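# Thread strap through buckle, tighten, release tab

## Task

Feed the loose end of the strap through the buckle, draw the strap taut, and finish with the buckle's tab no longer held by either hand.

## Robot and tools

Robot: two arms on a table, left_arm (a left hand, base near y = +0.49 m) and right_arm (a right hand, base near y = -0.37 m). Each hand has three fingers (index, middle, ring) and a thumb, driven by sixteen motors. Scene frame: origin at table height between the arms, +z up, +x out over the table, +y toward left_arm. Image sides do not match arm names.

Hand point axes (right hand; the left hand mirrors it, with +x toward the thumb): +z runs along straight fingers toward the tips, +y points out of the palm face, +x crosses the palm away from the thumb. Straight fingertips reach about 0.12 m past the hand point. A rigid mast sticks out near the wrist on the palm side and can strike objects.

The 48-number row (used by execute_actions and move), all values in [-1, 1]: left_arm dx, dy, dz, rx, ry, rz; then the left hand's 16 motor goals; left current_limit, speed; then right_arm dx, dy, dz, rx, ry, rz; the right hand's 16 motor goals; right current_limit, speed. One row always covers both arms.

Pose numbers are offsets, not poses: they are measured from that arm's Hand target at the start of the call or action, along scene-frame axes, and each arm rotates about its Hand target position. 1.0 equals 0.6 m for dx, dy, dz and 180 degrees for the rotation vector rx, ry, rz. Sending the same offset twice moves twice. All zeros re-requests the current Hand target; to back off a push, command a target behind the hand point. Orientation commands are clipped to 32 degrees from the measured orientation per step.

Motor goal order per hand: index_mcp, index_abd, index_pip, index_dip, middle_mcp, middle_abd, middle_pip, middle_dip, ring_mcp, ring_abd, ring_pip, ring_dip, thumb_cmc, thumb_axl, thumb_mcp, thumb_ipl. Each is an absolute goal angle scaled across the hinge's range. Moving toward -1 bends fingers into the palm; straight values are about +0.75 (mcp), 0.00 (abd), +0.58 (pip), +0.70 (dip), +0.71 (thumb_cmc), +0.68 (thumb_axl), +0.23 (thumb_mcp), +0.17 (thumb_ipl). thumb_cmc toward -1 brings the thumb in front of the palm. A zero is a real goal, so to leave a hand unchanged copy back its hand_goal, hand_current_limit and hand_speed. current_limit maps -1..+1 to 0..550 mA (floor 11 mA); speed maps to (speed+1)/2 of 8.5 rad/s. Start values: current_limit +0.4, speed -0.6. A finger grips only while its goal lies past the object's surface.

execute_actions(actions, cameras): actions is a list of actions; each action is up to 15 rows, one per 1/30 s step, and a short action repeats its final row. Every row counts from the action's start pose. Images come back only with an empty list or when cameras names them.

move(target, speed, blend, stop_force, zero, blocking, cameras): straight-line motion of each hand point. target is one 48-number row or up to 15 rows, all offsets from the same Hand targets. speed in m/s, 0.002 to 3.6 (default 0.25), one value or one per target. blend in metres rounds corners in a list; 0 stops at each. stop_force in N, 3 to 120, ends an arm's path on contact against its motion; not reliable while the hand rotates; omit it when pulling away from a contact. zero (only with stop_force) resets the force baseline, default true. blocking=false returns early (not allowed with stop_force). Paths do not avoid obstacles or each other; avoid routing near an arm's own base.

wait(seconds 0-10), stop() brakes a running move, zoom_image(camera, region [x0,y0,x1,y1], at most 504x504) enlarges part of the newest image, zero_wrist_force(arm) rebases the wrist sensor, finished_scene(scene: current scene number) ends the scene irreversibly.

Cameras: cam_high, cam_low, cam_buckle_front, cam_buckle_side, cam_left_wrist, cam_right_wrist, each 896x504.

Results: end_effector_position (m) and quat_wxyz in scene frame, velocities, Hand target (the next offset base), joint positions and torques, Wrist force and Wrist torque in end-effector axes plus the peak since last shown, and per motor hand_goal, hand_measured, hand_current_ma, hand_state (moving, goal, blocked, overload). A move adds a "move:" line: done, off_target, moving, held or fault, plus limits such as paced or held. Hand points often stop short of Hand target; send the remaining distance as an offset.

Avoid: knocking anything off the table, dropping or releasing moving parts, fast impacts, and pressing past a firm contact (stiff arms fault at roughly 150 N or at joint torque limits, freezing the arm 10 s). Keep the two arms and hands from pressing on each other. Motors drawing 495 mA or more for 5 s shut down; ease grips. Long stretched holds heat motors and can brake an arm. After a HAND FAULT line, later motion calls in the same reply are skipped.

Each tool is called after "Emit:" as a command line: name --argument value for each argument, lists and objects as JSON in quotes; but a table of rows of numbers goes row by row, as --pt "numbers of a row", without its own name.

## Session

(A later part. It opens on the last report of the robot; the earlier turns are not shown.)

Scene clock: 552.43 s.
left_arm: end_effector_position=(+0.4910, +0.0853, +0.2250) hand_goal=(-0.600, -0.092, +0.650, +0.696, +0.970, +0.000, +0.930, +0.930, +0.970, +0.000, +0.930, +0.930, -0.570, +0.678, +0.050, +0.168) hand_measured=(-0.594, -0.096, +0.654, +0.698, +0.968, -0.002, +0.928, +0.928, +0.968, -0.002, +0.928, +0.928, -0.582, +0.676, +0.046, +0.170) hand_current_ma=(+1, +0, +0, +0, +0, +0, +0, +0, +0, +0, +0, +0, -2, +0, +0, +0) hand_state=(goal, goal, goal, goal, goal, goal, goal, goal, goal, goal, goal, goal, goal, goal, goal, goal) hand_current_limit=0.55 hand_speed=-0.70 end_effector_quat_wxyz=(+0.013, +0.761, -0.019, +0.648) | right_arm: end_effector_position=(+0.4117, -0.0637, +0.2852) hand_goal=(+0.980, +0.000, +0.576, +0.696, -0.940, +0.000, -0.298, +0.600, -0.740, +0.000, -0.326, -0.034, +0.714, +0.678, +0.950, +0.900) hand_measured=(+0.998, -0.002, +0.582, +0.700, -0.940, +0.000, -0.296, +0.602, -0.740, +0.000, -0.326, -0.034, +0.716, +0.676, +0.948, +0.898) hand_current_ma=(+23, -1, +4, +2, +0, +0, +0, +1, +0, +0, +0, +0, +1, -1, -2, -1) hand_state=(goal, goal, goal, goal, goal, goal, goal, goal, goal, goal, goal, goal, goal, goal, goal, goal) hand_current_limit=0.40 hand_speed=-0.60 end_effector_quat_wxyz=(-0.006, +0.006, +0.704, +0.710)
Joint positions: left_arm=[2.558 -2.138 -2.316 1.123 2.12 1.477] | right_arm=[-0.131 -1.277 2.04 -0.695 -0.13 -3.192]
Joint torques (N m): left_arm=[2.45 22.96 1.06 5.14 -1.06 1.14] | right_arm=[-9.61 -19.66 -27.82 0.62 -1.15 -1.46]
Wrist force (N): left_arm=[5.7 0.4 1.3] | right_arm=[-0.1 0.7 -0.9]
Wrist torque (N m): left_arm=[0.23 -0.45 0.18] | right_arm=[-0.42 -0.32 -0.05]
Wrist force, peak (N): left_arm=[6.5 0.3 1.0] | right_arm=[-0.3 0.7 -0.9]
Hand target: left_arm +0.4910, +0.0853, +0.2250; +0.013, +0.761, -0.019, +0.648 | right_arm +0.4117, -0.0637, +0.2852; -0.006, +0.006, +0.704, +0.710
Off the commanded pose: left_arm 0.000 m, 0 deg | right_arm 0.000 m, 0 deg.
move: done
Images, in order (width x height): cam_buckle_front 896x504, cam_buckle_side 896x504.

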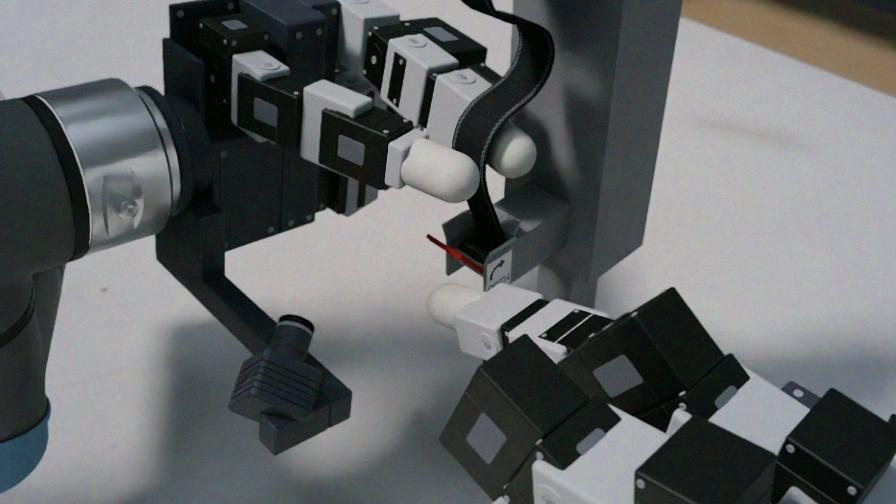

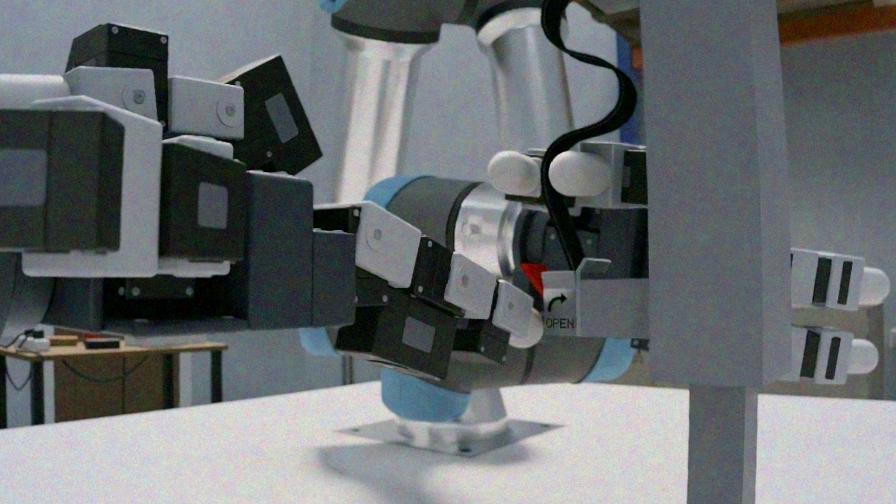

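Emit:
move --target '[0,0,0,0,0,0, -0.6,-0.093,0.65,0.696,0.97,0,0.93,0.93,0.97,0,0.93,0.93,-0.571,0.678,-0.32,0.168,0.55,-0.7, 0,0,0,0,0,0, 0.98,0,0.576,0.696,-0.94,0,-0.299,0.6,-0.74,0,-0.326,-0.034,0.714,0.678,0.95,0.9,0.4,-0.6]' --cameras '["cam_buckle_front","cam_buckle_side"]'

Emit:
zoom_image --camera "cam_buckle_front" --region '[420, 120, 580, 300]'

Emit:
zoom_image --camera "cam_buckle_side" --region '[510, 160, 670, 360]'

Scene clock: 556.23 s.
left_arm: end_effector_position=(+0.4910, +0.0853, +0.2250) hand_goal=(-0.600, -0.092, +0.650, +0.696, +0.970, +0.000, +0.930, +0.930, +0.970, +0.000, +0.930, +0.930, -0.570, +0.678, -0.320, +0.168) hand_measured=(-0.546, -0.096, +0.678, +0.702, +0.968, -0.002, +0.928, +0.928, +0.968, -0.002, +0.928, +0.928, -0.580, +0.676, -0.148, +0.200) hand_current_ma=(+49, +0, +12, +1, +0, +0, +0, +0, +0, +0, +0, +0, -2, +0, +426, +29) hand_state=(blocked, goal, blocked, goal, goal, goal, goal, goal, goal, goal, goal, goal, goal, goal, blocked, blocked) hand_current_limit=0.55 hand_speed=-0.70 end_effector_quat_wxyz=(+0.013, +0.761, -0.019, +0.648) | right_arm: end_effector_position=(+0.4117, -0.0637, +0.2852) hand_goal=(+0.980, +0.000, +0.576, +0.696, -0.940, +0.000, -0.298, +0.600, -0.740, +0.000, -0.326, -0.034, +0.714, +0.678, +0.950, +0.900) hand_measured=(+0.998, -0.002, +0.582, +0.700, -0.940, +0.000, -0.296, +0.602, -0.740, +0.000, -0.326, -0.034, +0.716, +0.676, +0.948, +0.898) hand_current_ma=(+23, -1, +4, +2, +0, +0, +0, +1, +0, +0, +0, +0, +1, -1, -2, -1) hand_state=(goal, goal, goal, goal, goal, goal, goal, goal, goal, goal, goal, goal, goal, goal, goal, goal) hand_current_limit=0.40 hand_speed=-0.60 end_effector_quat_wxyz=(-0.006, +0.006, +0.704, +0.710)
Joint positions: left_arm=[2.558 -2.138 -2.315 1.123 2.12 1.477] | right_arm=[-0.131 -1.277 2.04 -0.695 -0.13 -3.192]
Joint torques (N m): left_arm=[-4.35 21.91 18.38 4.63 2.3 -1.03] | right_arm=[-10.17 -20.15 -28.04 0.74 -0.6 -1.35]
Wrist force (N): left_arm=[5.9 0.4 1.3] | right_arm=[-0.2 0.6 -0.6]
Wrist torque (N m): left_arm=[0.23 -0.48 0.18] | right_arm=[-0.47 -0.31 -0.08]
Wrist force, peak (N): left_arm=[6.4 0.5 1.1] | right_arm=[-0.2 0.9 -0.9]
Hand target: left_arm +0.4910, +0.0853, +0.2250; +0.013, +0.761, -0.019, +0.648 | right_arm +0.4117, -0.0637, +0.2852; -0.006, +0.006, +0.704, +0.710
Off the commanded pose: left_arm 0.000 m, 0 deg | right_arm 0.000 m, 0 deg.
move: done
Images, in order (width x height): cam_buckle_front 896x504, cam_buckle_side 896x504.

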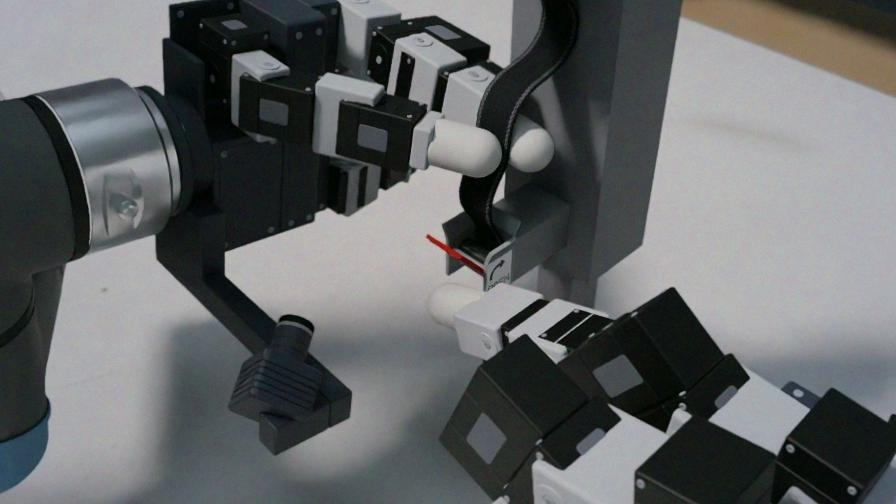

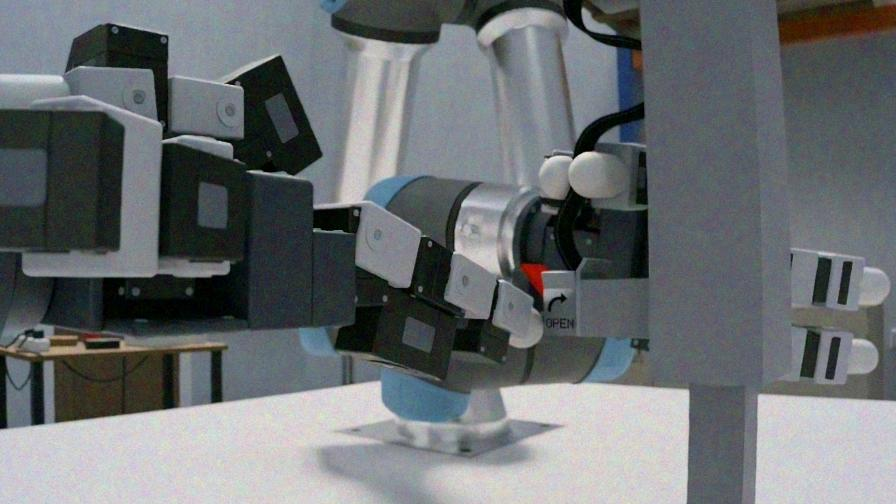

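Scaled by 2.800 from the camera's 896x504 image, which has a finer 1280x720 frame.

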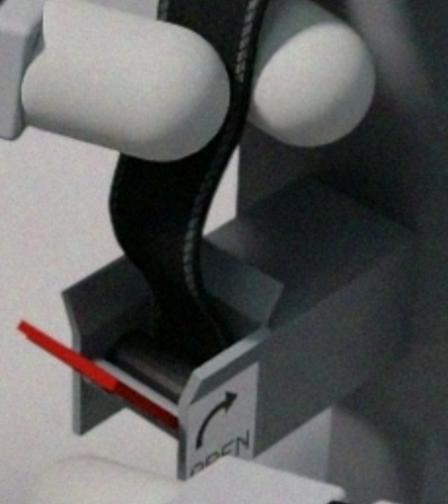

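Scaled by 2.520 from the camera's 896x504 image, which has a finer 1280x720 frame.

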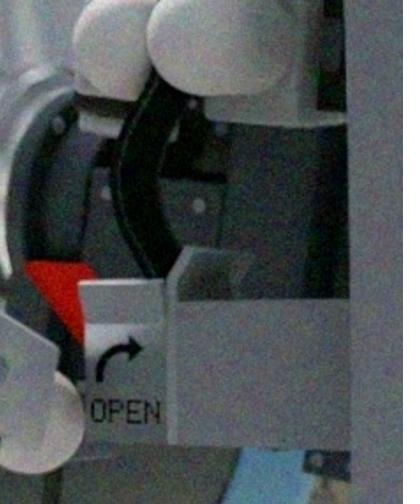

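Emit:
move --target '[0,0,0.0083,0,0,0, -0.6,-0.093,0.65,0.696,0.97,0,0.93,0.93,0.97,0,0.93,0.93,-0.571,0.678,-0.32,0.168,0.55,-0.7, 0,0,0,0,0,0, 0.98,0,0.576,0.696,-0.94,0,-0.299,0.6,-0.74,0,-0.326,-0.034,0.714,0.678,0.95,0.9,0.4,-0.6]' --speed 0.01 --stop_force 4 --cameras '["cam_buckle_front","cam_buckle_side"]'

Emit:
zoom_image --camera "cam_buckle_front" --region '[420, 120, 580, 300]'

Emit:
zoom_image --camera "cam_buckle_side" --region '[510, 160, 670, 360]'

Scene clock: 560.87 s.
left_arm: end_effector_position=(+0.4910, +0.0853, +0.2300) hand_goal=(-0.600, -0.092, +0.650, +0.696, +0.970, +0.000, +0.930, +0.930, +0.970, +0.000, +0.930, +0.930, -0.570, +0.678, -0.320, +0.168) hand_measured=(-0.544, -0.098, +0.680, +0.704, +0.968, -0.002, +0.928, +0.928, +0.968, -0.002, +0.928, +0.928, -0.580, +0.676, -0.152, +0.200) hand_current_ma=(+52, +0, +13, +1, +0, +0, +0, +0, +0, +0, +0, +0, -2, +0, +426, +29) hand_state=(blocked, goal, blocked, goal, goal, goal, goal, goal, goal, goal, goal, goal, goal, goal, blocked, blocked) hand_current_limit=0.55 hand_speed=-0.70 end_effector_quat_wxyz=(+0.013, +0.761, -0.019, +0.648) | right_arm: end_effector_position=(+0.4117, -0.0637, +0.2852) hand_goal=(+0.980, +0.000, +0.576, +0.696, -0.940, +0.000, -0.298, +0.600, -0.740, +0.000, -0.326, -0.034, +0.714, +0.678, +0.950, +0.900) hand_measured=(+0.998, -0.002, +0.582, +0.700, -0.940, +0.000, -0.296, +0.602, -0.740, +0.000, -0.326, -0.034, +0.716, +0.676, +0.948, +0.898) hand_current_ma=(+23, -1, +4, +2, +0, +0, +0, +1, +0, +0, +0, +0, +1, -1, -2, -1) hand_state=(goal, goal, goal, goal, goal, goal, goal, goal, goal, goal, goal, goal, goal, goal, goal, goal) hand_current_limit=0.40 hand_speed=-0.60 end_effector_quat_wxyz=(-0.006, +0.006, +0.704, +0.710)
Joint positions: left_arm=[2.558 -2.122 -2.316 1.108 2.12 1.477] | right_arm=[-0.131 -1.277 2.04 -0.695 -0.13 -3.192]
Joint torques (N m): left_arm=[-4.22 21.82 -2.88 5.41 1.95 -1.26] | right_arm=[-9.29 -20.7 -27.6 0.73 -0.11 -1.45]
Wrist force (N): left_arm=[6.0 0.4 1.1] | right_arm=[-0.2 0.6 -1.0]
Wrist torque (N m): left_arm=[0.23 -0.50 0.20] | right_arm=[-0.42 -0.30 -0.07]
Wrist force, peak (N): left_arm=[6.2 0.2 1.1] | right_arm=[-0.1 0.9 -0.8]
Hand target: left_arm +0.4910, +0.0853, +0.2300; +0.013, +0.761, -0.019, +0.648 | right_arm +0.4117, -0.0637, +0.2852; -0.006, +0.006, +0.704, +0.710
Off the commanded pose: left_arm 0.000 m, 0 deg | right_arm 0.000 m, 0 deg.
move: done
Images, in order (width x height): cam_buckle_front 896x504, cam_buckle_side 896x504.

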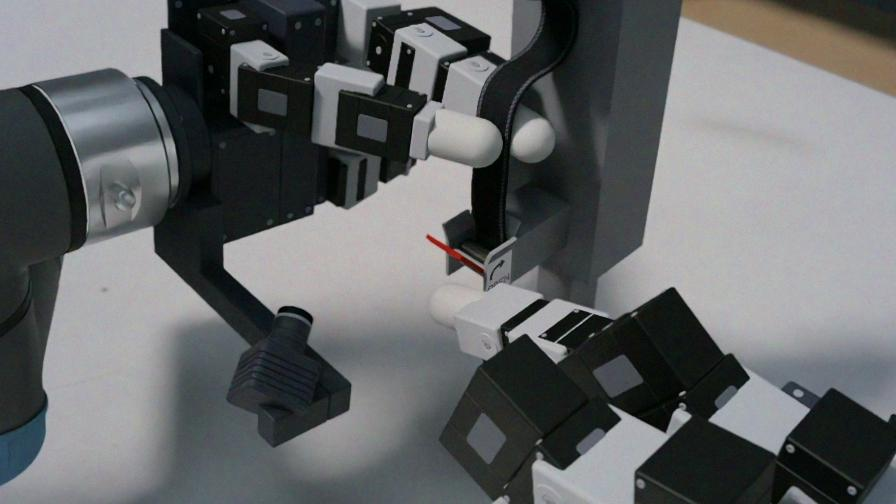

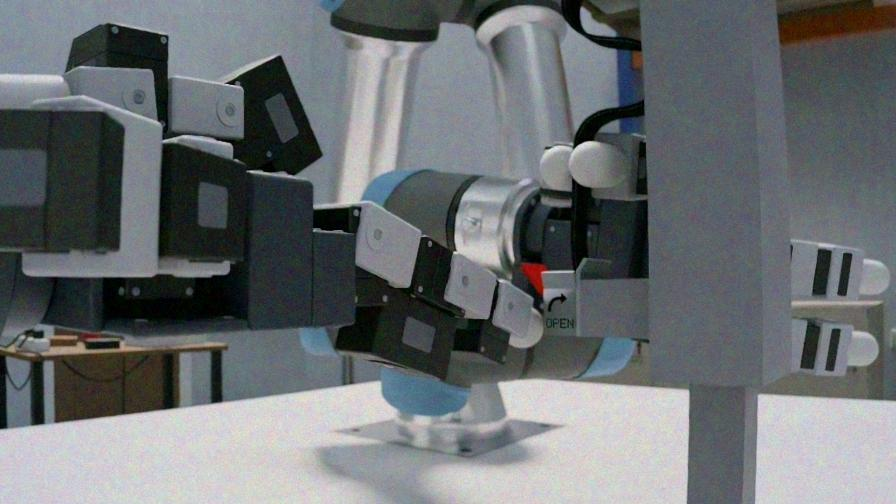

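Scaled by 2.800 from the camera's 896x504 image, which has a finer 1280x720 frame.

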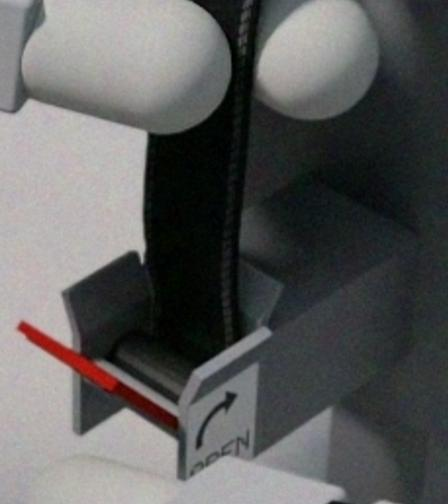

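Scaled by 2.520 from the camera's 896x504 image, which has a finer 1280x720 frame.

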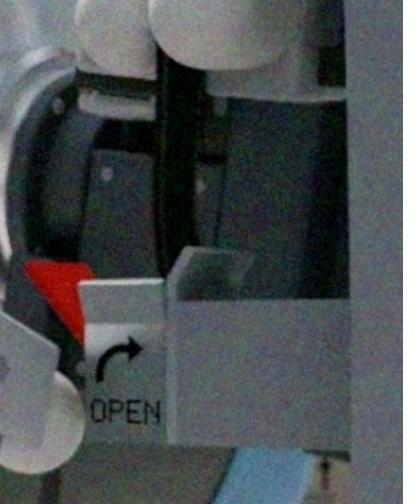

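Emit:
move --target '[0,0,0,0,0,0, -0.6,-0.093,0.65,0.696,0.97,0,0.93,0.93,0.97,0,0.93,0.93,-0.571,0.678,-0.32,0.168,0.55,-0.7, 0.005,0,0.052,0,0,0, 0.98,0,0.576,0.696,-0.94,0,-0.299,0.6,-0.74,0,-0.326,-0.034,0.714,0.678,0.95,0.9,0.4,-0.6]' --speed 0.05

Emit:
move --target '[0,0,-0.0425,0,0,0, -0.6,-0.093,0.65,0.696,0.97,0,0.93,0.93,0.97,0,0.93,0.93,-0.571,0.678,-0.32,0.168,0.55,-0.7, 0,0,0,0,0,0, 0.98,0,0.576,0.696,-0.94,0,-0.299,0.6,-0.74,0,-0.326,-0.034,0.714,0.678,0.95,0.9,0.4,-0.6]' --speed 0.03 --stop_force 6 --cameras '["cam_buckle_front","cam_buckle_side"]'

Emit:
zoom_image --camera "cam_buckle_front" --region '[420, 120, 580, 300]'

Emit:
zoom_image --camera "cam_buckle_side" --region '[510, 160, 670, 360]'

Scene clock: 568.07 s.
left_arm: end_effector_position=(+0.4910, +0.0853, +0.2300) hand_goal=(-0.600, -0.092, +0.650, +0.696, +0.970, +0.000, +0.930, +0.930, +0.970, +0.000, +0.930, +0.930, -0.570, +0.678, -0.320, +0.168) hand_measured=(-0.544, -0.098, +0.680, +0.704, +0.968, -0.002, +0.928, +0.928, +0.968, -0.002, +0.928, +0.928, -0.582, +0.676, -0.152, +0.200) hand_current_ma=(+53, -1, +13, +1, +0, +0, +0, +0, +0, +0, +0, +0, -2, +0, +426, +29) hand_state=(blocked, goal, blocked, goal, goal, goal, goal, goal, goal, goal, goal, goal, goal, goal, blocked, blocked) hand_current_limit=0.55 hand_speed=-0.70 end_effector_quat_wxyz=(+0.013, +0.761, -0.019, +0.648) | right_arm: end_effector_position=(+0.4147, -0.0637, +0.3165) hand_goal=(+0.980, +0.000, +0.576, +0.696, -0.940, +0.000, -0.298, +0.600, -0.740, +0.000, -0.326, -0.034, +0.714, +0.678, +0.950, +0.900) hand_measured=(+1.000, -0.020, +0.606, +0.712, -0.940, +0.000, -0.296, +0.602, -0.740, +0.000, -0.326, -0.034, +0.716, +0.676, +0.948, +0.898) hand_current_ma=(+26, -22, +46, +20, +0, +0, +0, +1, +0, +0, +0, +0, +1, -1, -2, -1) hand_state=(goal, blocked, blocked, goal, goal, goal, goal, goal, goal, goal, goal, goal, goal, goal, goal, goal) hand_current_limit=0.40 hand_speed=-0.60 end_effector_quat_wxyz=(-0.006, +0.006, +0.704, +0.710)
Joint positions: left_arm=[2.558 -2.122 -2.316 1.108 2.12 1.477] | right_arm=[-0.131 -1.324 2 -0.607 -0.129 -3.193]
Joint torques (N m): left_arm=[-5.16 23.59 4.59 5.22 1.56 -1.43] | right_arm=[8.71 -26.6 -5.69 0.01 2.04 -0.19]
Wrist force (N): left_arm=[5.9 0.4 1.1] | right_arm=[1.2 0.1 -1.9]
Wrist torque (N m): left_arm=[0.24 -0.48 0.18] | right_arm=[-0.23 -0.18 0.19]
Wrist force, peak (N): left_arm=[6.2 0.4 1.3] | right_arm=[1.3 -2.5 -1.7]
Hand target: left_arm +0.4910, +0.0853, +0.2300; +0.013, +0.761, -0.019, +0.648 | right_arm +0.4147, -0.0637, +0.3164; -0.006, +0.006, +0.704, +0.710
Off the commanded pose: left_arm 0.000 m, 0 deg | right_arm 0.000 m, 0 deg.
move: done

Scene clock: 569.70 s.
left_arm: end_effector_position=(+0.4910, +0.0852, +0.2045) hand_goal=(-0.600, -0.092, +0.650, +0.696, +0.970, +0.000, +0.930, +0.930, +0.970, +0.000, +0.930, +0.930, -0.570, +0.678, -0.320, +0.168) hand_measured=(-0.544, -0.098, +0.680, +0.704, +0.968, -0.002, +0.928, +0.928, +0.968, -0.002, +0.928, +0.928, -0.582, +0.676, -0.152, +0.200) hand_current_ma=(+53, -1, +13, +1, +0, +0, +0, +0, +0, +0, +0, +0, -2, +0, +426, +29) hand_state=(blocked, goal, blocked, goal, goal, goal, goal, goal, goal, goal, goal, goal, goal, goal, blocked, blocked) hand_current_limit=0.55 hand_speed=-0.70 end_effector_quat_wxyz=(+0.013, +0.761, -0.019, +0.648) | right_arm: end_effector_position=(+0.4147, -0.0637, +0.3164) hand_goal=(+0.980, +0.000, +0.576, +0.696, -0.940, +0.000, -0.298, +0.600, -0.740, +0.000, -0.326, -0.034, +0.714, +0.678, +0.950, +0.900) hand_measured=(+1.000, -0.020, +0.606, +0.712, -0.940, +0.000, -0.296, +0.602, -0.740, +0.000, -0.326, -0.034, +0.716, +0.676, +0.948, +0.898) hand_current_ma=(+26, -22, +45, +19, +0, +0, +0, +1, +0, +0, +0, +0, +1, -1, -2, -1) hand_state=(goal, blocked, blocked, goal, goal, goal, goal, goal, goal, goal, goal, goal, goal, goal, goal, goal) hand_current_limit=0.40 hand_speed=-0.60 end_effector_quat_wxyz=(-0.006, +0.006, +0.704, +0.710)
Joint positions: left_arm=[2.558 -2.201 -2.31 1.181 2.12 1.477] | right_arm=[-0.131 -1.324 2 -0.607 -0.129 -3.193]
Joint torques (N m): left_arm=[-1.96 45.93 -2.26 -0.46 1.56 0.77] | right_arm=[9.51 -32.56 -3.75 -0.67 1.81 1.38]
Wrist force (N): left_arm=[5.7 0.2 1.0] | right_arm=[1.2 -0.1 -2.1]
Wrist torque (N m): left_arm=[0.24 -0.47 0.18] | right_arm=[-0.22 -0.19 0.19]
Wrist force, peak (N): left_arm=[6.4 0.3 1.1] | right_arm=[1.4 0.1 -2.1]
Hand target: left_arm +0.4910, +0.0853, +0.2045; +0.013, +0.761, -0.019, +0.648 | right_arm +0.4147, -0.0637, +0.3164; -0.006, +0.006, +0.704, +0.710
Off the commanded pose: left_arm 0.000 m, 0 deg | right_arm 0.000 m, 0 deg.
move: done
Images, in order (width x height): cam_buckle_front 896x504, cam_buckle_side 896x504.

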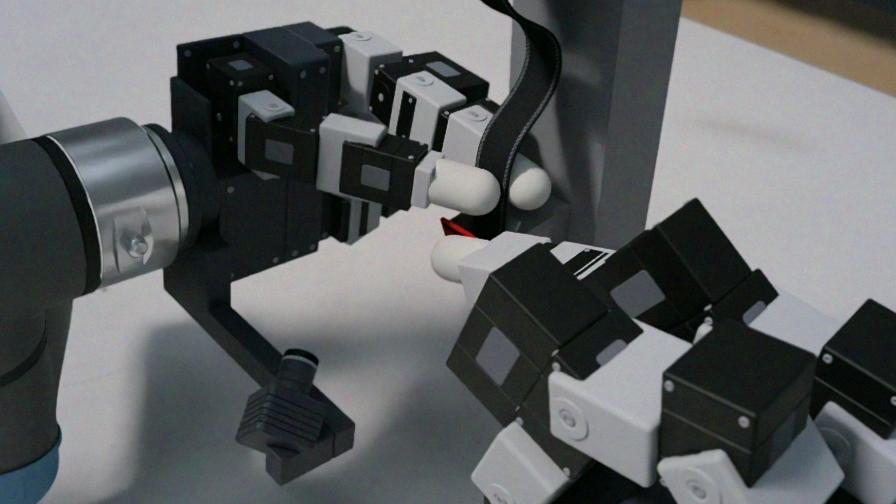

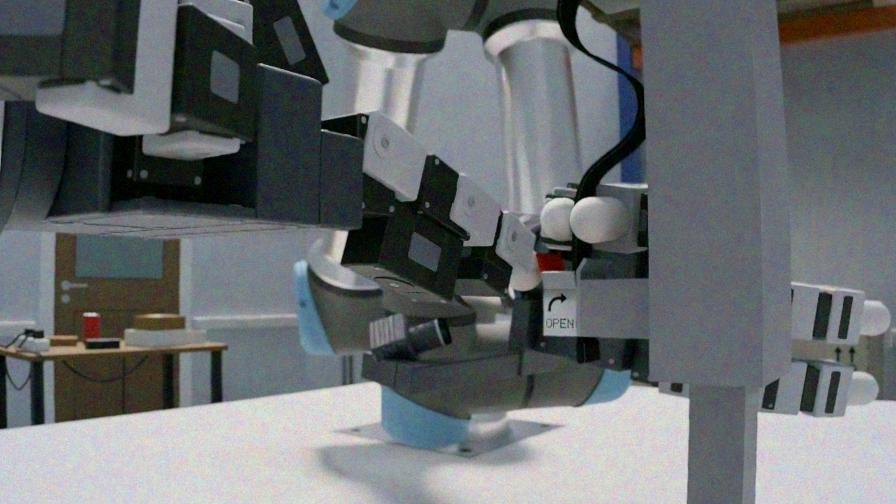

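Scaled by 2.800 from the camera's 896x504 image, which has a finer 1280x720 frame.

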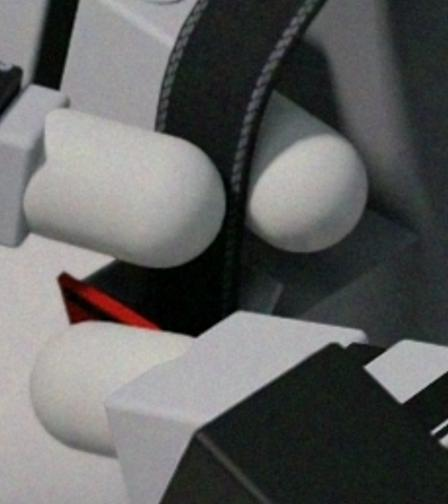

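Scaled by 2.520 from the camera's 896x504 image, which has a finer 1280x720 frame.

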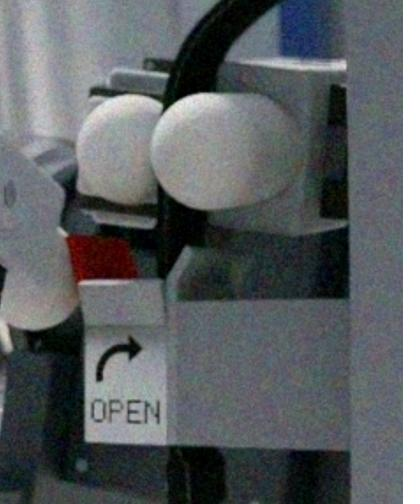

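Emit:
move --target '[0,0,0,0,0,0, -0.6,-0.093,0.65,0.696,0.97,0,0.93,0.93,0.97,0,0.93,0.93,-0.571,0.678,-0.32,0.168,0.55,-0.7, -0.005,0,-0.052,0,0,0, 0.98,0,0.576,0.696,-0.94,0,-0.299,0.6,-0.74,0,-0.326,-0.034,0.714,0.678,0.95,0.9,0.4,-0.6]' --speed 0.05

Emit:
move --pt "0 0 0 0 0 0 -0.6 -0.093 0.65 0.696 0.97 0 0.93 0.93 0.97 0 0.93 0.93 -0.571 0.678 0.05 0.168 0.55 -0.7 0 0 0 0 0 0 0.98 0 0.576 0.696 -0.94 0 -0.299 0.6 -0.74 0 -0.326 -0.034 0.714 0.678 0.95 0.9 0.4 -0.6" --pt "0 0 0.04167 0 0 0 -0.6 -0.093 0.65 0.696 0.97 0 0.93 0.93 0.97 0 0.93 0.93 -0.571 0.678 0.05 0.168 0.55 -0.7 0 0 0 0 0 0 0.98 0 0.576 0.696 -0.94 0 -0.299 0.6 -0.74 0 -0.326 -0.034 0.714 0.678 0.95 0.9 0.4 -0.6" --speed 0.04 --cameras '["cam_buckle_front","cam_buckle_side"]'

Emit:
zoom_image --camera "cam_buckle_side" --region '[510, 160, 670, 360]'

Scene clock: 575.67 s.
left_arm: end_effector_position=(+0.4910, +0.0853, +0.2045) hand_goal=(-0.600, -0.092, +0.650, +0.696, +0.970, +0.000, +0.930, +0.930, +0.970, +0.000, +0.930, +0.930, -0.570, +0.678, -0.320, +0.168) hand_measured=(-0.544, -0.098, +0.680, +0.704, +0.968, -0.002, +0.928, +0.928, +0.968, -0.002, +0.928, +0.928, -0.582, +0.676, -0.152, +0.200) hand_current_ma=(+53, +0, +13, +1, +0, +0, +0, +0, +0, +0, +0, +0, -2, +0, +426, +29) hand_state=(blocked, goal, blocked, goal, goal, goal, goal, goal, goal, goal, goal, goal, goal, goal, blocked, blocked) hand_current_limit=0.55 hand_speed=-0.70 end_effector_quat_wxyz=(+0.013, +0.761, -0.019, +0.648) | right_arm: end_effector_position=(+0.4116, -0.0637, +0.2852) hand_goal=(+0.980, +0.000, +0.576, +0.696, -0.940, +0.000, -0.298, +0.600, -0.740, +0.000, -0.326, -0.034, +0.714, +0.678, +0.950, +0.900) hand_measured=(+0.998, -0.002, +0.582, +0.700, -0.940, +0.000, -0.296, +0.602, -0.740, +0.000, -0.326, -0.034, +0.716, +0.676, +0.948, +0.898) hand_current_ma=(+25, -1, +5, +2, +0, +0, +0, +1, +0, +0, +0, +0, +1, -1, -2, -1) hand_state=(goal, goal, goal, goal, goal, goal, goal, goal, goal, goal, goal, goal, goal, goal, goal, goal) hand_current_limit=0.40 hand_speed=-0.60 end_effector_quat_wxyz=(-0.006, +0.006, +0.704, +0.710)
Joint positions: left_arm=[2.558 -2.201 -2.31 1.181 2.12 1.477] | right_arm=[-0.131 -1.277 2.04 -0.695 -0.13 -3.192]
Joint torques (N m): left_arm=[3.39 44.45 -7.15 -0.05 -1.87 1.28] | right_arm=[-11.7 -25.43 -20.28 -0.09 -1.22 0.03]
Wrist force (N): left_arm=[6.1 0.3 1.2] | right_arm=[-0.3 0.6 -0.8]
Wrist torque (N m): left_arm=[0.22 -0.50 0.19] | right_arm=[-0.44 -0.31 -0.07]
Wrist force, peak (N): left_arm=[6.5 0.2 1.0] | right_arm=[1.3 0.1 -2.2]
Hand target: left_arm +0.4910, +0.0853, +0.2045; +0.013, +0.761, -0.019, +0.648 | right_arm +0.4117, -0.0637, +0.2852; -0.006, +0.006, +0.704, +0.710
Off the commanded pose: left_arm 0.000 m, 0 deg | right_arm 0.000 m, 0 deg.
move: done

Scene clock: 577.30 s.
left_arm: end_effector_position=(+0.4910, +0.0853, +0.2295) hand_goal=(-0.600, -0.092, +0.650, +0.696, +0.970, +0.000, +0.930, +0.930, +0.970, +0.000, +0.930, +0.930, -0.570, +0.678, +0.050, +0.168) hand_measured=(-0.594, -0.098, +0.654, +0.698, +0.968, -0.002, +0.928, +0.928, +0.968, -0.002, +0.928, +0.928, -0.582, +0.676, +0.046, +0.170) hand_current_ma=(+1, +0, +0, +0, +0, +0, +0, +0, +0, +0, +0, +0, -2, +0, +0, +0) hand_state=(goal, goal, goal, goal, goal, goal, goal, goal, goal, goal, goal, goal, goal, goal, goal, goal) hand_current_limit=0.55 hand_speed=-0.70 end_effector_quat_wxyz=(+0.013, +0.761, -0.019, +0.648) | right_arm: end_effector_position=(+0.4117, -0.0637, +0.2852) hand_goal=(+0.980, +0.000, +0.576, +0.696, -0.940, +0.000, -0.298, +0.600, -0.740, +0.000, -0.326, -0.034, +0.714, +0.678, +0.950, +0.900) hand_measured=(+0.998, -0.002, +0.582, +0.700, -0.940, +0.000, -0.296, +0.602, -0.740, +0.000, -0.326, -0.034, +0.716, +0.676, +0.948, +0.898) hand_current_ma=(+25, -1, +5, +2, +0, +0, +0, +1, +0, +0, +0, +0, +1, -1, -2, -1) hand_state=(goal, goal, goal, goal, goal, goal, goal, goal, goal, goal, goal, goal, goal, goal, goal, goal) hand_current_limit=0.40 hand_speed=-0.60 end_effector_quat_wxyz=(-0.006, +0.006, +0.704, +0.710)
Joint positions: left_arm=[2.558 -2.124 -2.316 1.11 2.12 1.477] | right_arm=[-0.131 -1.277 2.04 -0.695 -0.13 -3.192]
Joint torques (N m): left_arm=[1.12 21.79 0.1 5.12 -1.05 -0.81] | right_arm=[-11.52 -20.25 -28.3 0.75 -0.76 -1.4]
Wrist force (N): left_arm=[6.0 0.5 1.4] | right_arm=[-0.1 0.7 -0.7]
Wrist torque (N m): left_arm=[0.24 -0.47 0.19] | right_arm=[-0.44 -0.33 -0.06]
Wrist force, peak (N): left_arm=[6.5 0.4 1.1] | right_arm=[-0.1 0.8 -0.9]
Hand target: left_arm +0.4910, +0.0853, +0.2295; +0.013, +0.761, -0.019, +0.648 | right_arm +0.4117, -0.0637, +0.2852; -0.006, +0.006, +0.704, +0.710
Off the commanded pose: left_arm 0.000 m, 0 deg | right_arm 0.000 m, 0 deg.
move: done
Images, in order (width x height): cam_buckle_front 896x504, cam_buckle_side 896x504.

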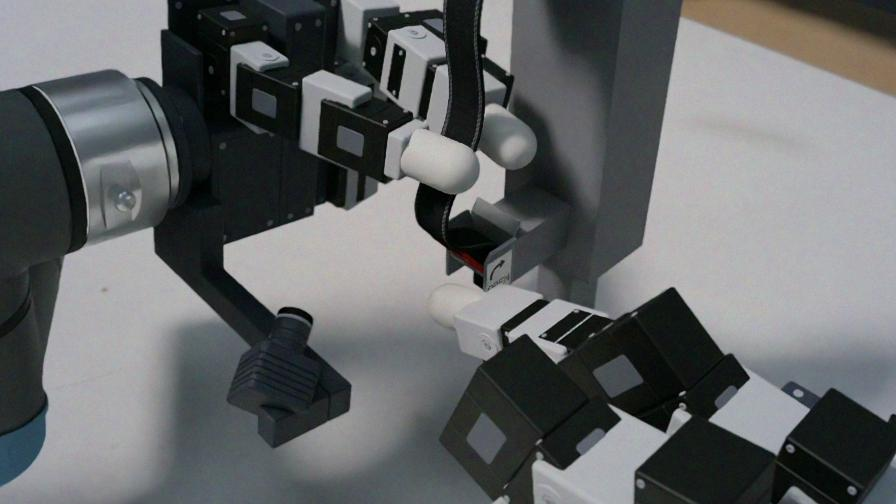

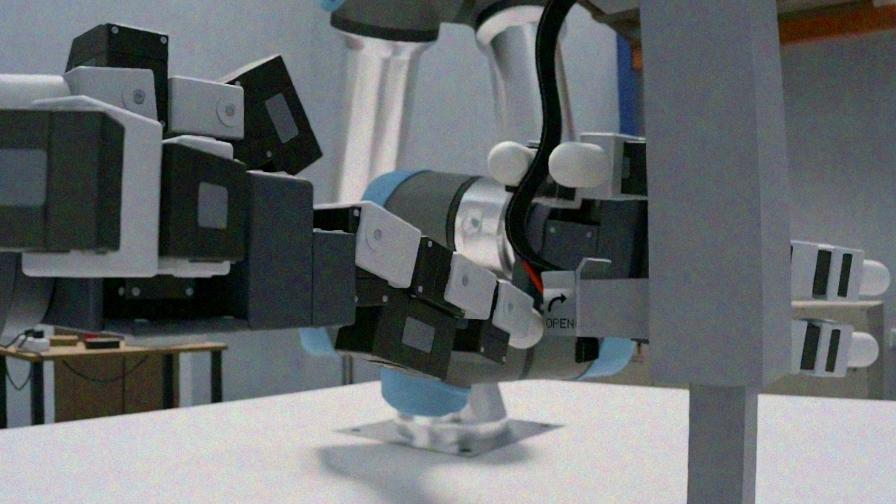

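Scaled by 2.520 from the camera's 896x504 image, which has a finer 1280x720 frame.

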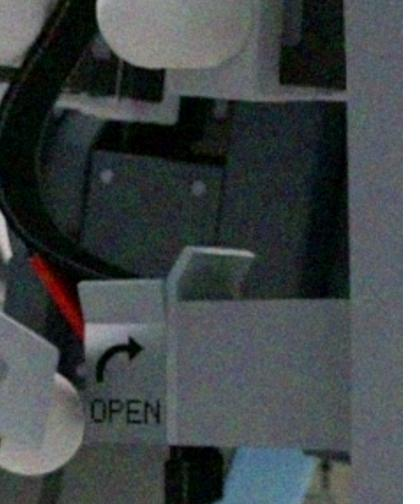

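Emit:
move --pt "0 0 0.01667 0 0 0 -0.6 -0.093 0.65 0.696 0.97 0 0.93 0.93 0.97 0 0.93 0.93 -0.571 0.678 0.05 0.168 0.55 -0.7 0 0 0 0 0 0 0.98 0 0.576 0.696 -0.94 0 -0.299 0.6 -0.74 0 -0.326 -0.034 0.714 0.678 0.95 0.9 0.4 -0.6" --pt "0 0 0.01667 0 0 0 -0.6 -0.093 0.65 0.696 0.97 0 0.93 0.93 0.97 0 0.93 0.93 -0.571 0.678 -0.32 0.168 0.55 -0.7 0 0 0 0 0 0 0.98 0 0.576 0.696 -0.94 0 -0.299 0.6 -0.74 0 -0.326 -0.034 0.714 0.678 0.95 0.9 0.4 -0.6" --speed 0.04 --cameras '["cam_buckle_front","cam_buckle_side"]'

Emit:
zoom_image --camera "cam_buckle_side" --region '[480, 100, 680, 380]'

Scene clock: 585.43 s.
left_arm: end_effector_position=(+0.4910, +0.0853, +0.2395) hand_goal=(-0.600, -0.092, +0.650, +0.696, +0.970, +0.000, +0.930, +0.930, +0.970, +0.000, +0.930, +0.930, -0.570, +0.678, -0.320, +0.168) hand_measured=(-0.548, -0.098, +0.676, +0.702, +0.968, -0.002, +0.928, +0.928, +0.968, -0.002, +0.928, +0.928, -0.582, +0.676, -0.146, +0.200) hand_current_ma=(+46, +0, +11, +1, +0, +0, +0, +0, +0, +0, +0, +0, -2, +0, +423, +28) hand_state=(blocked, goal, blocked, goal, goal, goal, goal, goal, goal, goal, goal, goal, goal, goal, blocked, blocked) hand_current_limit=0.55 hand_speed=-0.70 end_effector_quat_wxyz=(+0.013, +0.761, -0.019, +0.648) | right_arm: end_effector_position=(+0.4117, -0.0637, +0.2852) hand_goal=(+0.980, +0.000, +0.576, +0.696, -0.940, +0.000, -0.298, +0.600, -0.740, +0.000, -0.326, -0.034, +0.714, +0.678, +0.950, +0.900) hand_measured=(+0.998, -0.002, +0.582, +0.700, -0.940, +0.000, -0.296, +0.602, -0.740, +0.000, -0.326, -0.034, +0.716, +0.676, +0.948, +0.898) hand_current_ma=(+25, -1, +5, +2, +0, +0, +0, +1, +0, +0, +0, +0, +1, -1, -2, -1) hand_state=(goal, goal, goal, goal, goal, goal, goal, goal, goal, goal, goal, goal, goal, goal, goal, goal) hand_current_limit=0.40 hand_speed=-0.60 end_effector_quat_wxyz=(-0.006, +0.006, +0.704, +0.710)
Joint positions: left_arm=[2.558 -2.093 -2.317 1.08 2.12 1.477] | right_arm=[-0.131 -1.277 2.04 -0.695 -0.13 -3.192]
Joint torques (N m): left_arm=[-3.29 20.82 -3.74 5.09 1.9 -0.52] | right_arm=[-9.76 -19.99 -28.12 0.52 -0.6 -1.43]
Wrist force (N): left_arm=[6.2 0.6 1.1] | right_arm=[-0.2 0.6 -0.9]
Wrist torque (N m): left_arm=[0.26 -0.51 0.20] | right_arm=[-0.44 -0.30 -0.08]
Wrist force, peak (N): left_arm=[6.3 0.5 1.0] | right_arm=[-0.3 0.8 -1.0]
Hand target: left_arm +0.4910, +0.0853, +0.2395; +0.013, +0.761, -0.019, +0.648 | right_arm +0.4117, -0.0637, +0.2852; -0.006, +0.006, +0.704, +0.710
Off the commanded pose: left_arm 0.000 m, 0 deg | right_arm 0.000 m, 0 deg.
move: done
Images, in order (width x height): cam_buckle_front 896x504, cam_buckle_side 896x504.

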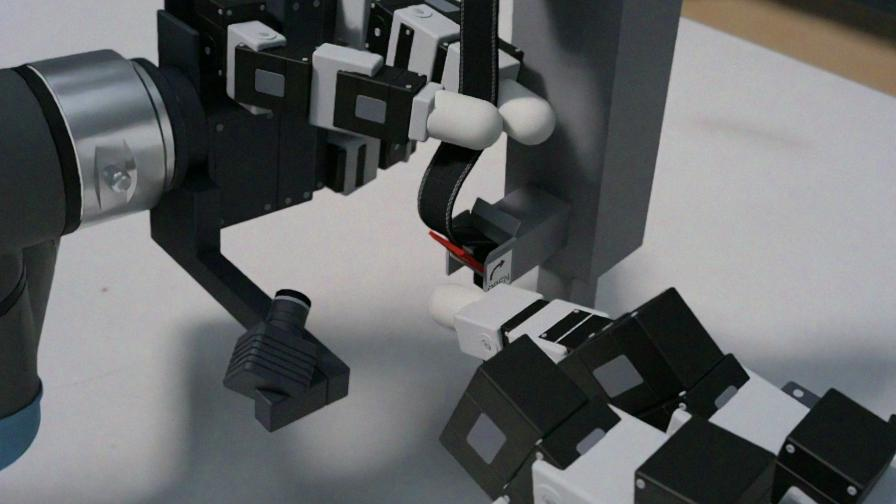

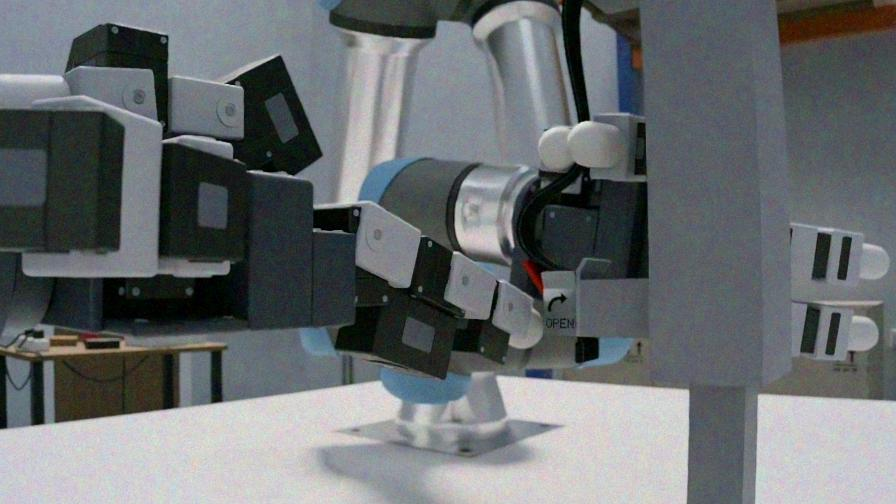

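Scaled by 1.800 from the camera's 896x504 image, which has a finer 1280x720 frame.

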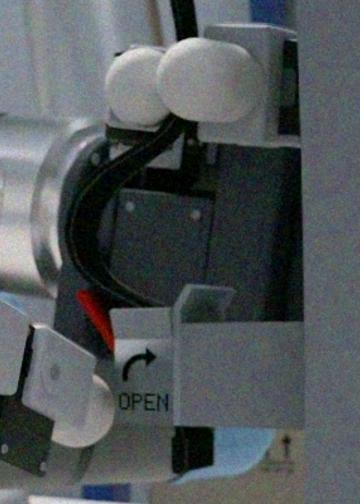

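Emit:
move --target '[0,0,0.025,0,0,0, -0.6,-0.093,0.65,0.696,0.97,0,0.93,0.93,0.97,0,0.93,0.93,-0.571,0.678,-0.32,0.168,0.55,-0.7, 0,0,0,0,0,0, 0.98,0,0.576,0.696,-0.94,0,-0.299,0.6,-0.74,0,-0.326,-0.034,0.714,0.678,0.95,0.9,0.4,-0.6]' --speed 0.015 --stop_force 4 --cameras '["cam_buckle_front","cam_buckle_side"]'

Emit:
zoom_image --camera "cam_buckle_side" --region '[480, 80, 680, 360]'

Emit:
zoom_image --camera "cam_buckle_front" --region '[400, 40, 580, 300]'

Scene clock: 592.50 s.
left_arm: end_effector_position=(+0.4910, +0.0853, +0.2545) hand_goal=(-0.600, -0.092, +0.650, +0.696, +0.970, +0.000, +0.930, +0.930, +0.970, +0.000, +0.930, +0.930, -0.570, +0.678, -0.320, +0.168) hand_measured=(-0.546, -0.098, +0.678, +0.702, +0.968, -0.002, +0.928, +0.928, +0.968, -0.002, +0.928, +0.928, -0.582, +0.676, -0.150, +0.200) hand_current_ma=(+49, +0, +12, +1, +0, +0, +0, +0, +0, +0, +0, +0, -2, +0, +426, +28) hand_state=(blocked, goal, blocked, goal, goal, goal, goal, goal, goal, goal, goal, goal, goal, goal, blocked, blocked) hand_current_limit=0.55 hand_speed=-0.70 end_effector_quat_wxyz=(+0.013, +0.761, -0.019, +0.648) | right_arm: end_effector_position=(+0.4117, -0.0637, +0.2852) hand_goal=(+0.980, +0.000, +0.576, +0.696, -0.940, +0.000, -0.298, +0.600, -0.740, +0.000, -0.326, -0.034, +0.714, +0.678, +0.950, +0.900) hand_measured=(+0.998, -0.002, +0.582, +0.700, -0.940, +0.000, -0.296, +0.602, -0.740, +0.000, -0.326, -0.034, +0.716, +0.676, +0.948, +0.898) hand_current_ma=(+25, -1, +5, +2, +0, +0, +0, +1, +0, +0, +0, +0, +1, -1, -2, -1) hand_state=(goal, goal, goal, goal, goal, goal, goal, goal, goal, goal, goal, goal, goal, goal, goal, goal) hand_current_limit=0.40 hand_speed=-0.60 end_effector_quat_wxyz=(-0.006, +0.006, +0.704, +0.710)
Joint positions: left_arm=[2.558 -2.048 -2.317 1.034 2.12 1.477] | right_arm=[-0.131 -1.277 2.04 -0.695 -0.13 -3.192]
Joint torques (N m): left_arm=[-1.9 20.58 19.97 5.11 1.34 0.24] | right_arm=[-8.22 -19.55 -27.44 0.77 -0.05 -1.32]
Wrist force (N): left_arm=[6.0 0.4 1.4] | right_arm=[-0.1 0.8 -0.7]
Wrist torque (N m): left_arm=[0.23 -0.49 0.19] | right_arm=[-0.43 -0.32 -0.06]
Wrist force, peak (N): left_arm=[6.3 0.4 1.4] | right_arm=[-0.2 0.7 -1.0]
Hand target: left_arm +0.4910, +0.0853, +0.2545; +0.013, +0.761, -0.019, +0.648 | right_arm +0.4117, -0.0637, +0.2852; -0.006, +0.006, +0.704, +0.710
Off the commanded pose: left_arm 0.000 m, 0 deg | right_arm 0.000 m, 0 deg.
move: done
Images, in order (width x height): cam_buckle_front 896x504, cam_buckle_side 896x504.

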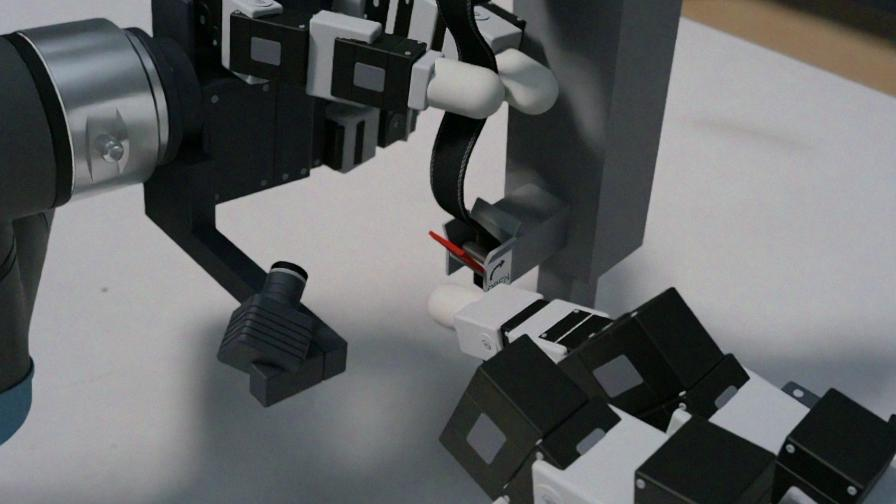

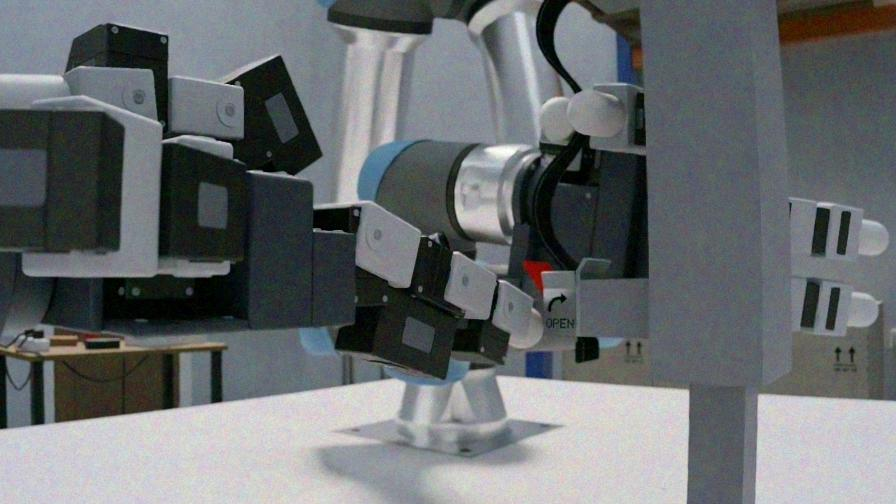

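Scaled by 1.800 from the camera's 896x504 image, which has a finer 1280x720 frame.

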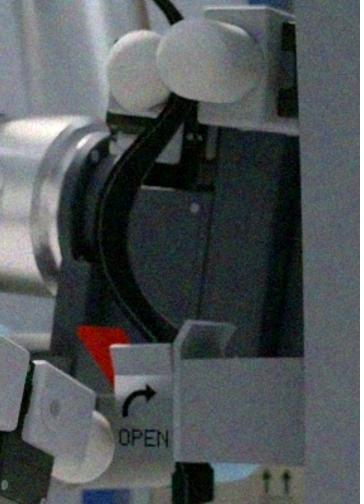

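Scaled by 1.938 from the camera's 896x504 image, which has a finer 1280x720 frame.

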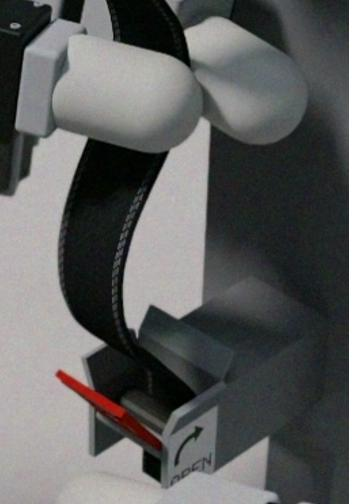

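Emit:
move --target '[0,0,0,0,0,0, -0.6,-0.093,0.65,0.696,0.97,0,0.93,0.93,0.97,0,0.93,0.93,-0.571,0.678,0.05,0.168,0.55,-0.7, 0,0,0,0,0,0, 0.98,0,0.576,0.696,-0.94,0,-0.299,0.6,-0.74,0,-0.326,-0.034,0.714,0.678,0.95,0.9,0.4,-0.6]' --speed 0.04 --cameras '["cam_buckle_front","cam_buckle_side"]'

Emit:
zoom_image --camera "cam_buckle_front" --region '[400, 0, 580, 260]'

Scene clock: 596.67 s.
left_arm: end_effector_position=(+0.4910, +0.0853, +0.2545) hand_goal=(-0.600, -0.092, +0.650, +0.696, +0.970, +0.000, +0.930, +0.930, +0.970, +0.000, +0.930, +0.930, -0.570, +0.678, +0.050, +0.168) hand_measured=(-0.594, -0.098, +0.654, +0.698, +0.968, -0.002, +0.928, +0.928, +0.968, -0.002, +0.928, +0.928, -0.582, +0.676, +0.046, +0.170) hand_current_ma=(+1, +0, +0, +0, +0, +0, +0, +0, +0, +0, +0, +0, -2, +0, +0, +0) hand_state=(goal, goal, goal, goal, goal, goal, goal, goal, goal, goal, goal, goal, goal, goal, goal, goal) hand_current_limit=0.55 hand_speed=-0.70 end_effector_quat_wxyz=(+0.013, +0.761, -0.019, +0.648) | right_arm: end_effector_position=(+0.4117, -0.0637, +0.2852) hand_goal=(+0.980, +0.000, +0.576, +0.696, -0.940, +0.000, -0.298, +0.600, -0.740, +0.000, -0.326, -0.034, +0.714, +0.678, +0.950, +0.900) hand_measured=(+0.998, -0.002, +0.582, +0.700, -0.940, +0.000, -0.296, +0.602, -0.740, +0.000, -0.326, -0.034, +0.716, +0.676, +0.948, +0.898) hand_current_ma=(+25, -1, +5, +2, +0, +0, +0, +1, +0, +0, +0, +0, +1, -1, -2, -1) hand_state=(goal, goal, goal, goal, goal, goal, goal, goal, goal, goal, goal, goal, goal, goal, goal, goal) hand_current_limit=0.40 hand_speed=-0.60 end_effector_quat_wxyz=(-0.006, +0.006, +0.704, +0.710)
Joint positions: left_arm=[2.558 -2.048 -2.317 1.034 2.12 1.477] | right_arm=[-0.131 -1.277 2.04 -0.695 -0.13 -3.192]
Joint torques (N m): left_arm=[-0.8 21.05 20.77 5.23 0.97 -1.81] | right_arm=[-8.23 -19.94 -27.9 0.74 0.42 -1.57]
Wrist force (N): left_arm=[6.1 0.2 1.3] | right_arm=[-0.1 0.7 -0.9]
Wrist torque (N m): left_arm=[0.21 -0.48 0.20] | right_arm=[-0.42 -0.32 -0.06]
Wrist force, peak (N): left_arm=[6.3 0.4 1.3] | right_arm=[-0.3 0.7 -1.0]
Hand target: left_arm +0.4910, +0.0853, +0.2545; +0.013, +0.761, -0.019, +0.648 | right_arm +0.4117, -0.0637, +0.2852; -0.006, +0.006, +0.704, +0.710
Off the commanded pose: left_arm 0.000 m, 0 deg | right_arm 0.000 m, 0 deg.
move: done
Images, in order (width x height): cam_buckle_front 896x504, cam_buckle_side 896x504.

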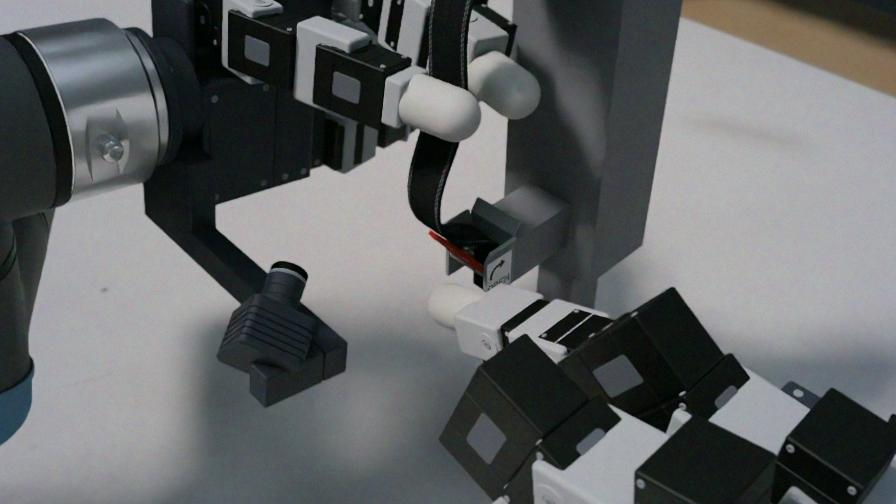

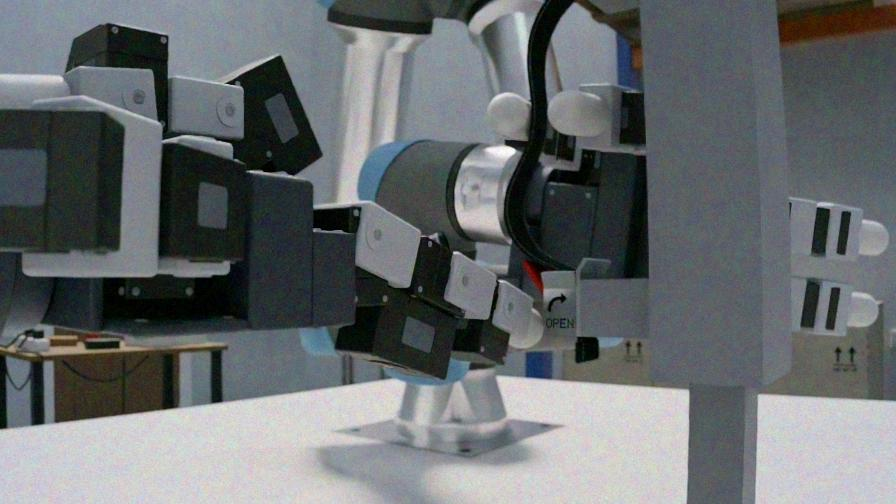

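Scaled by 1.938 from the camera's 896x504 image, which has a finer 1280x720 frame.

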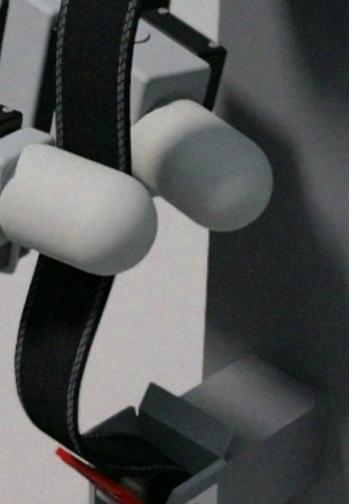

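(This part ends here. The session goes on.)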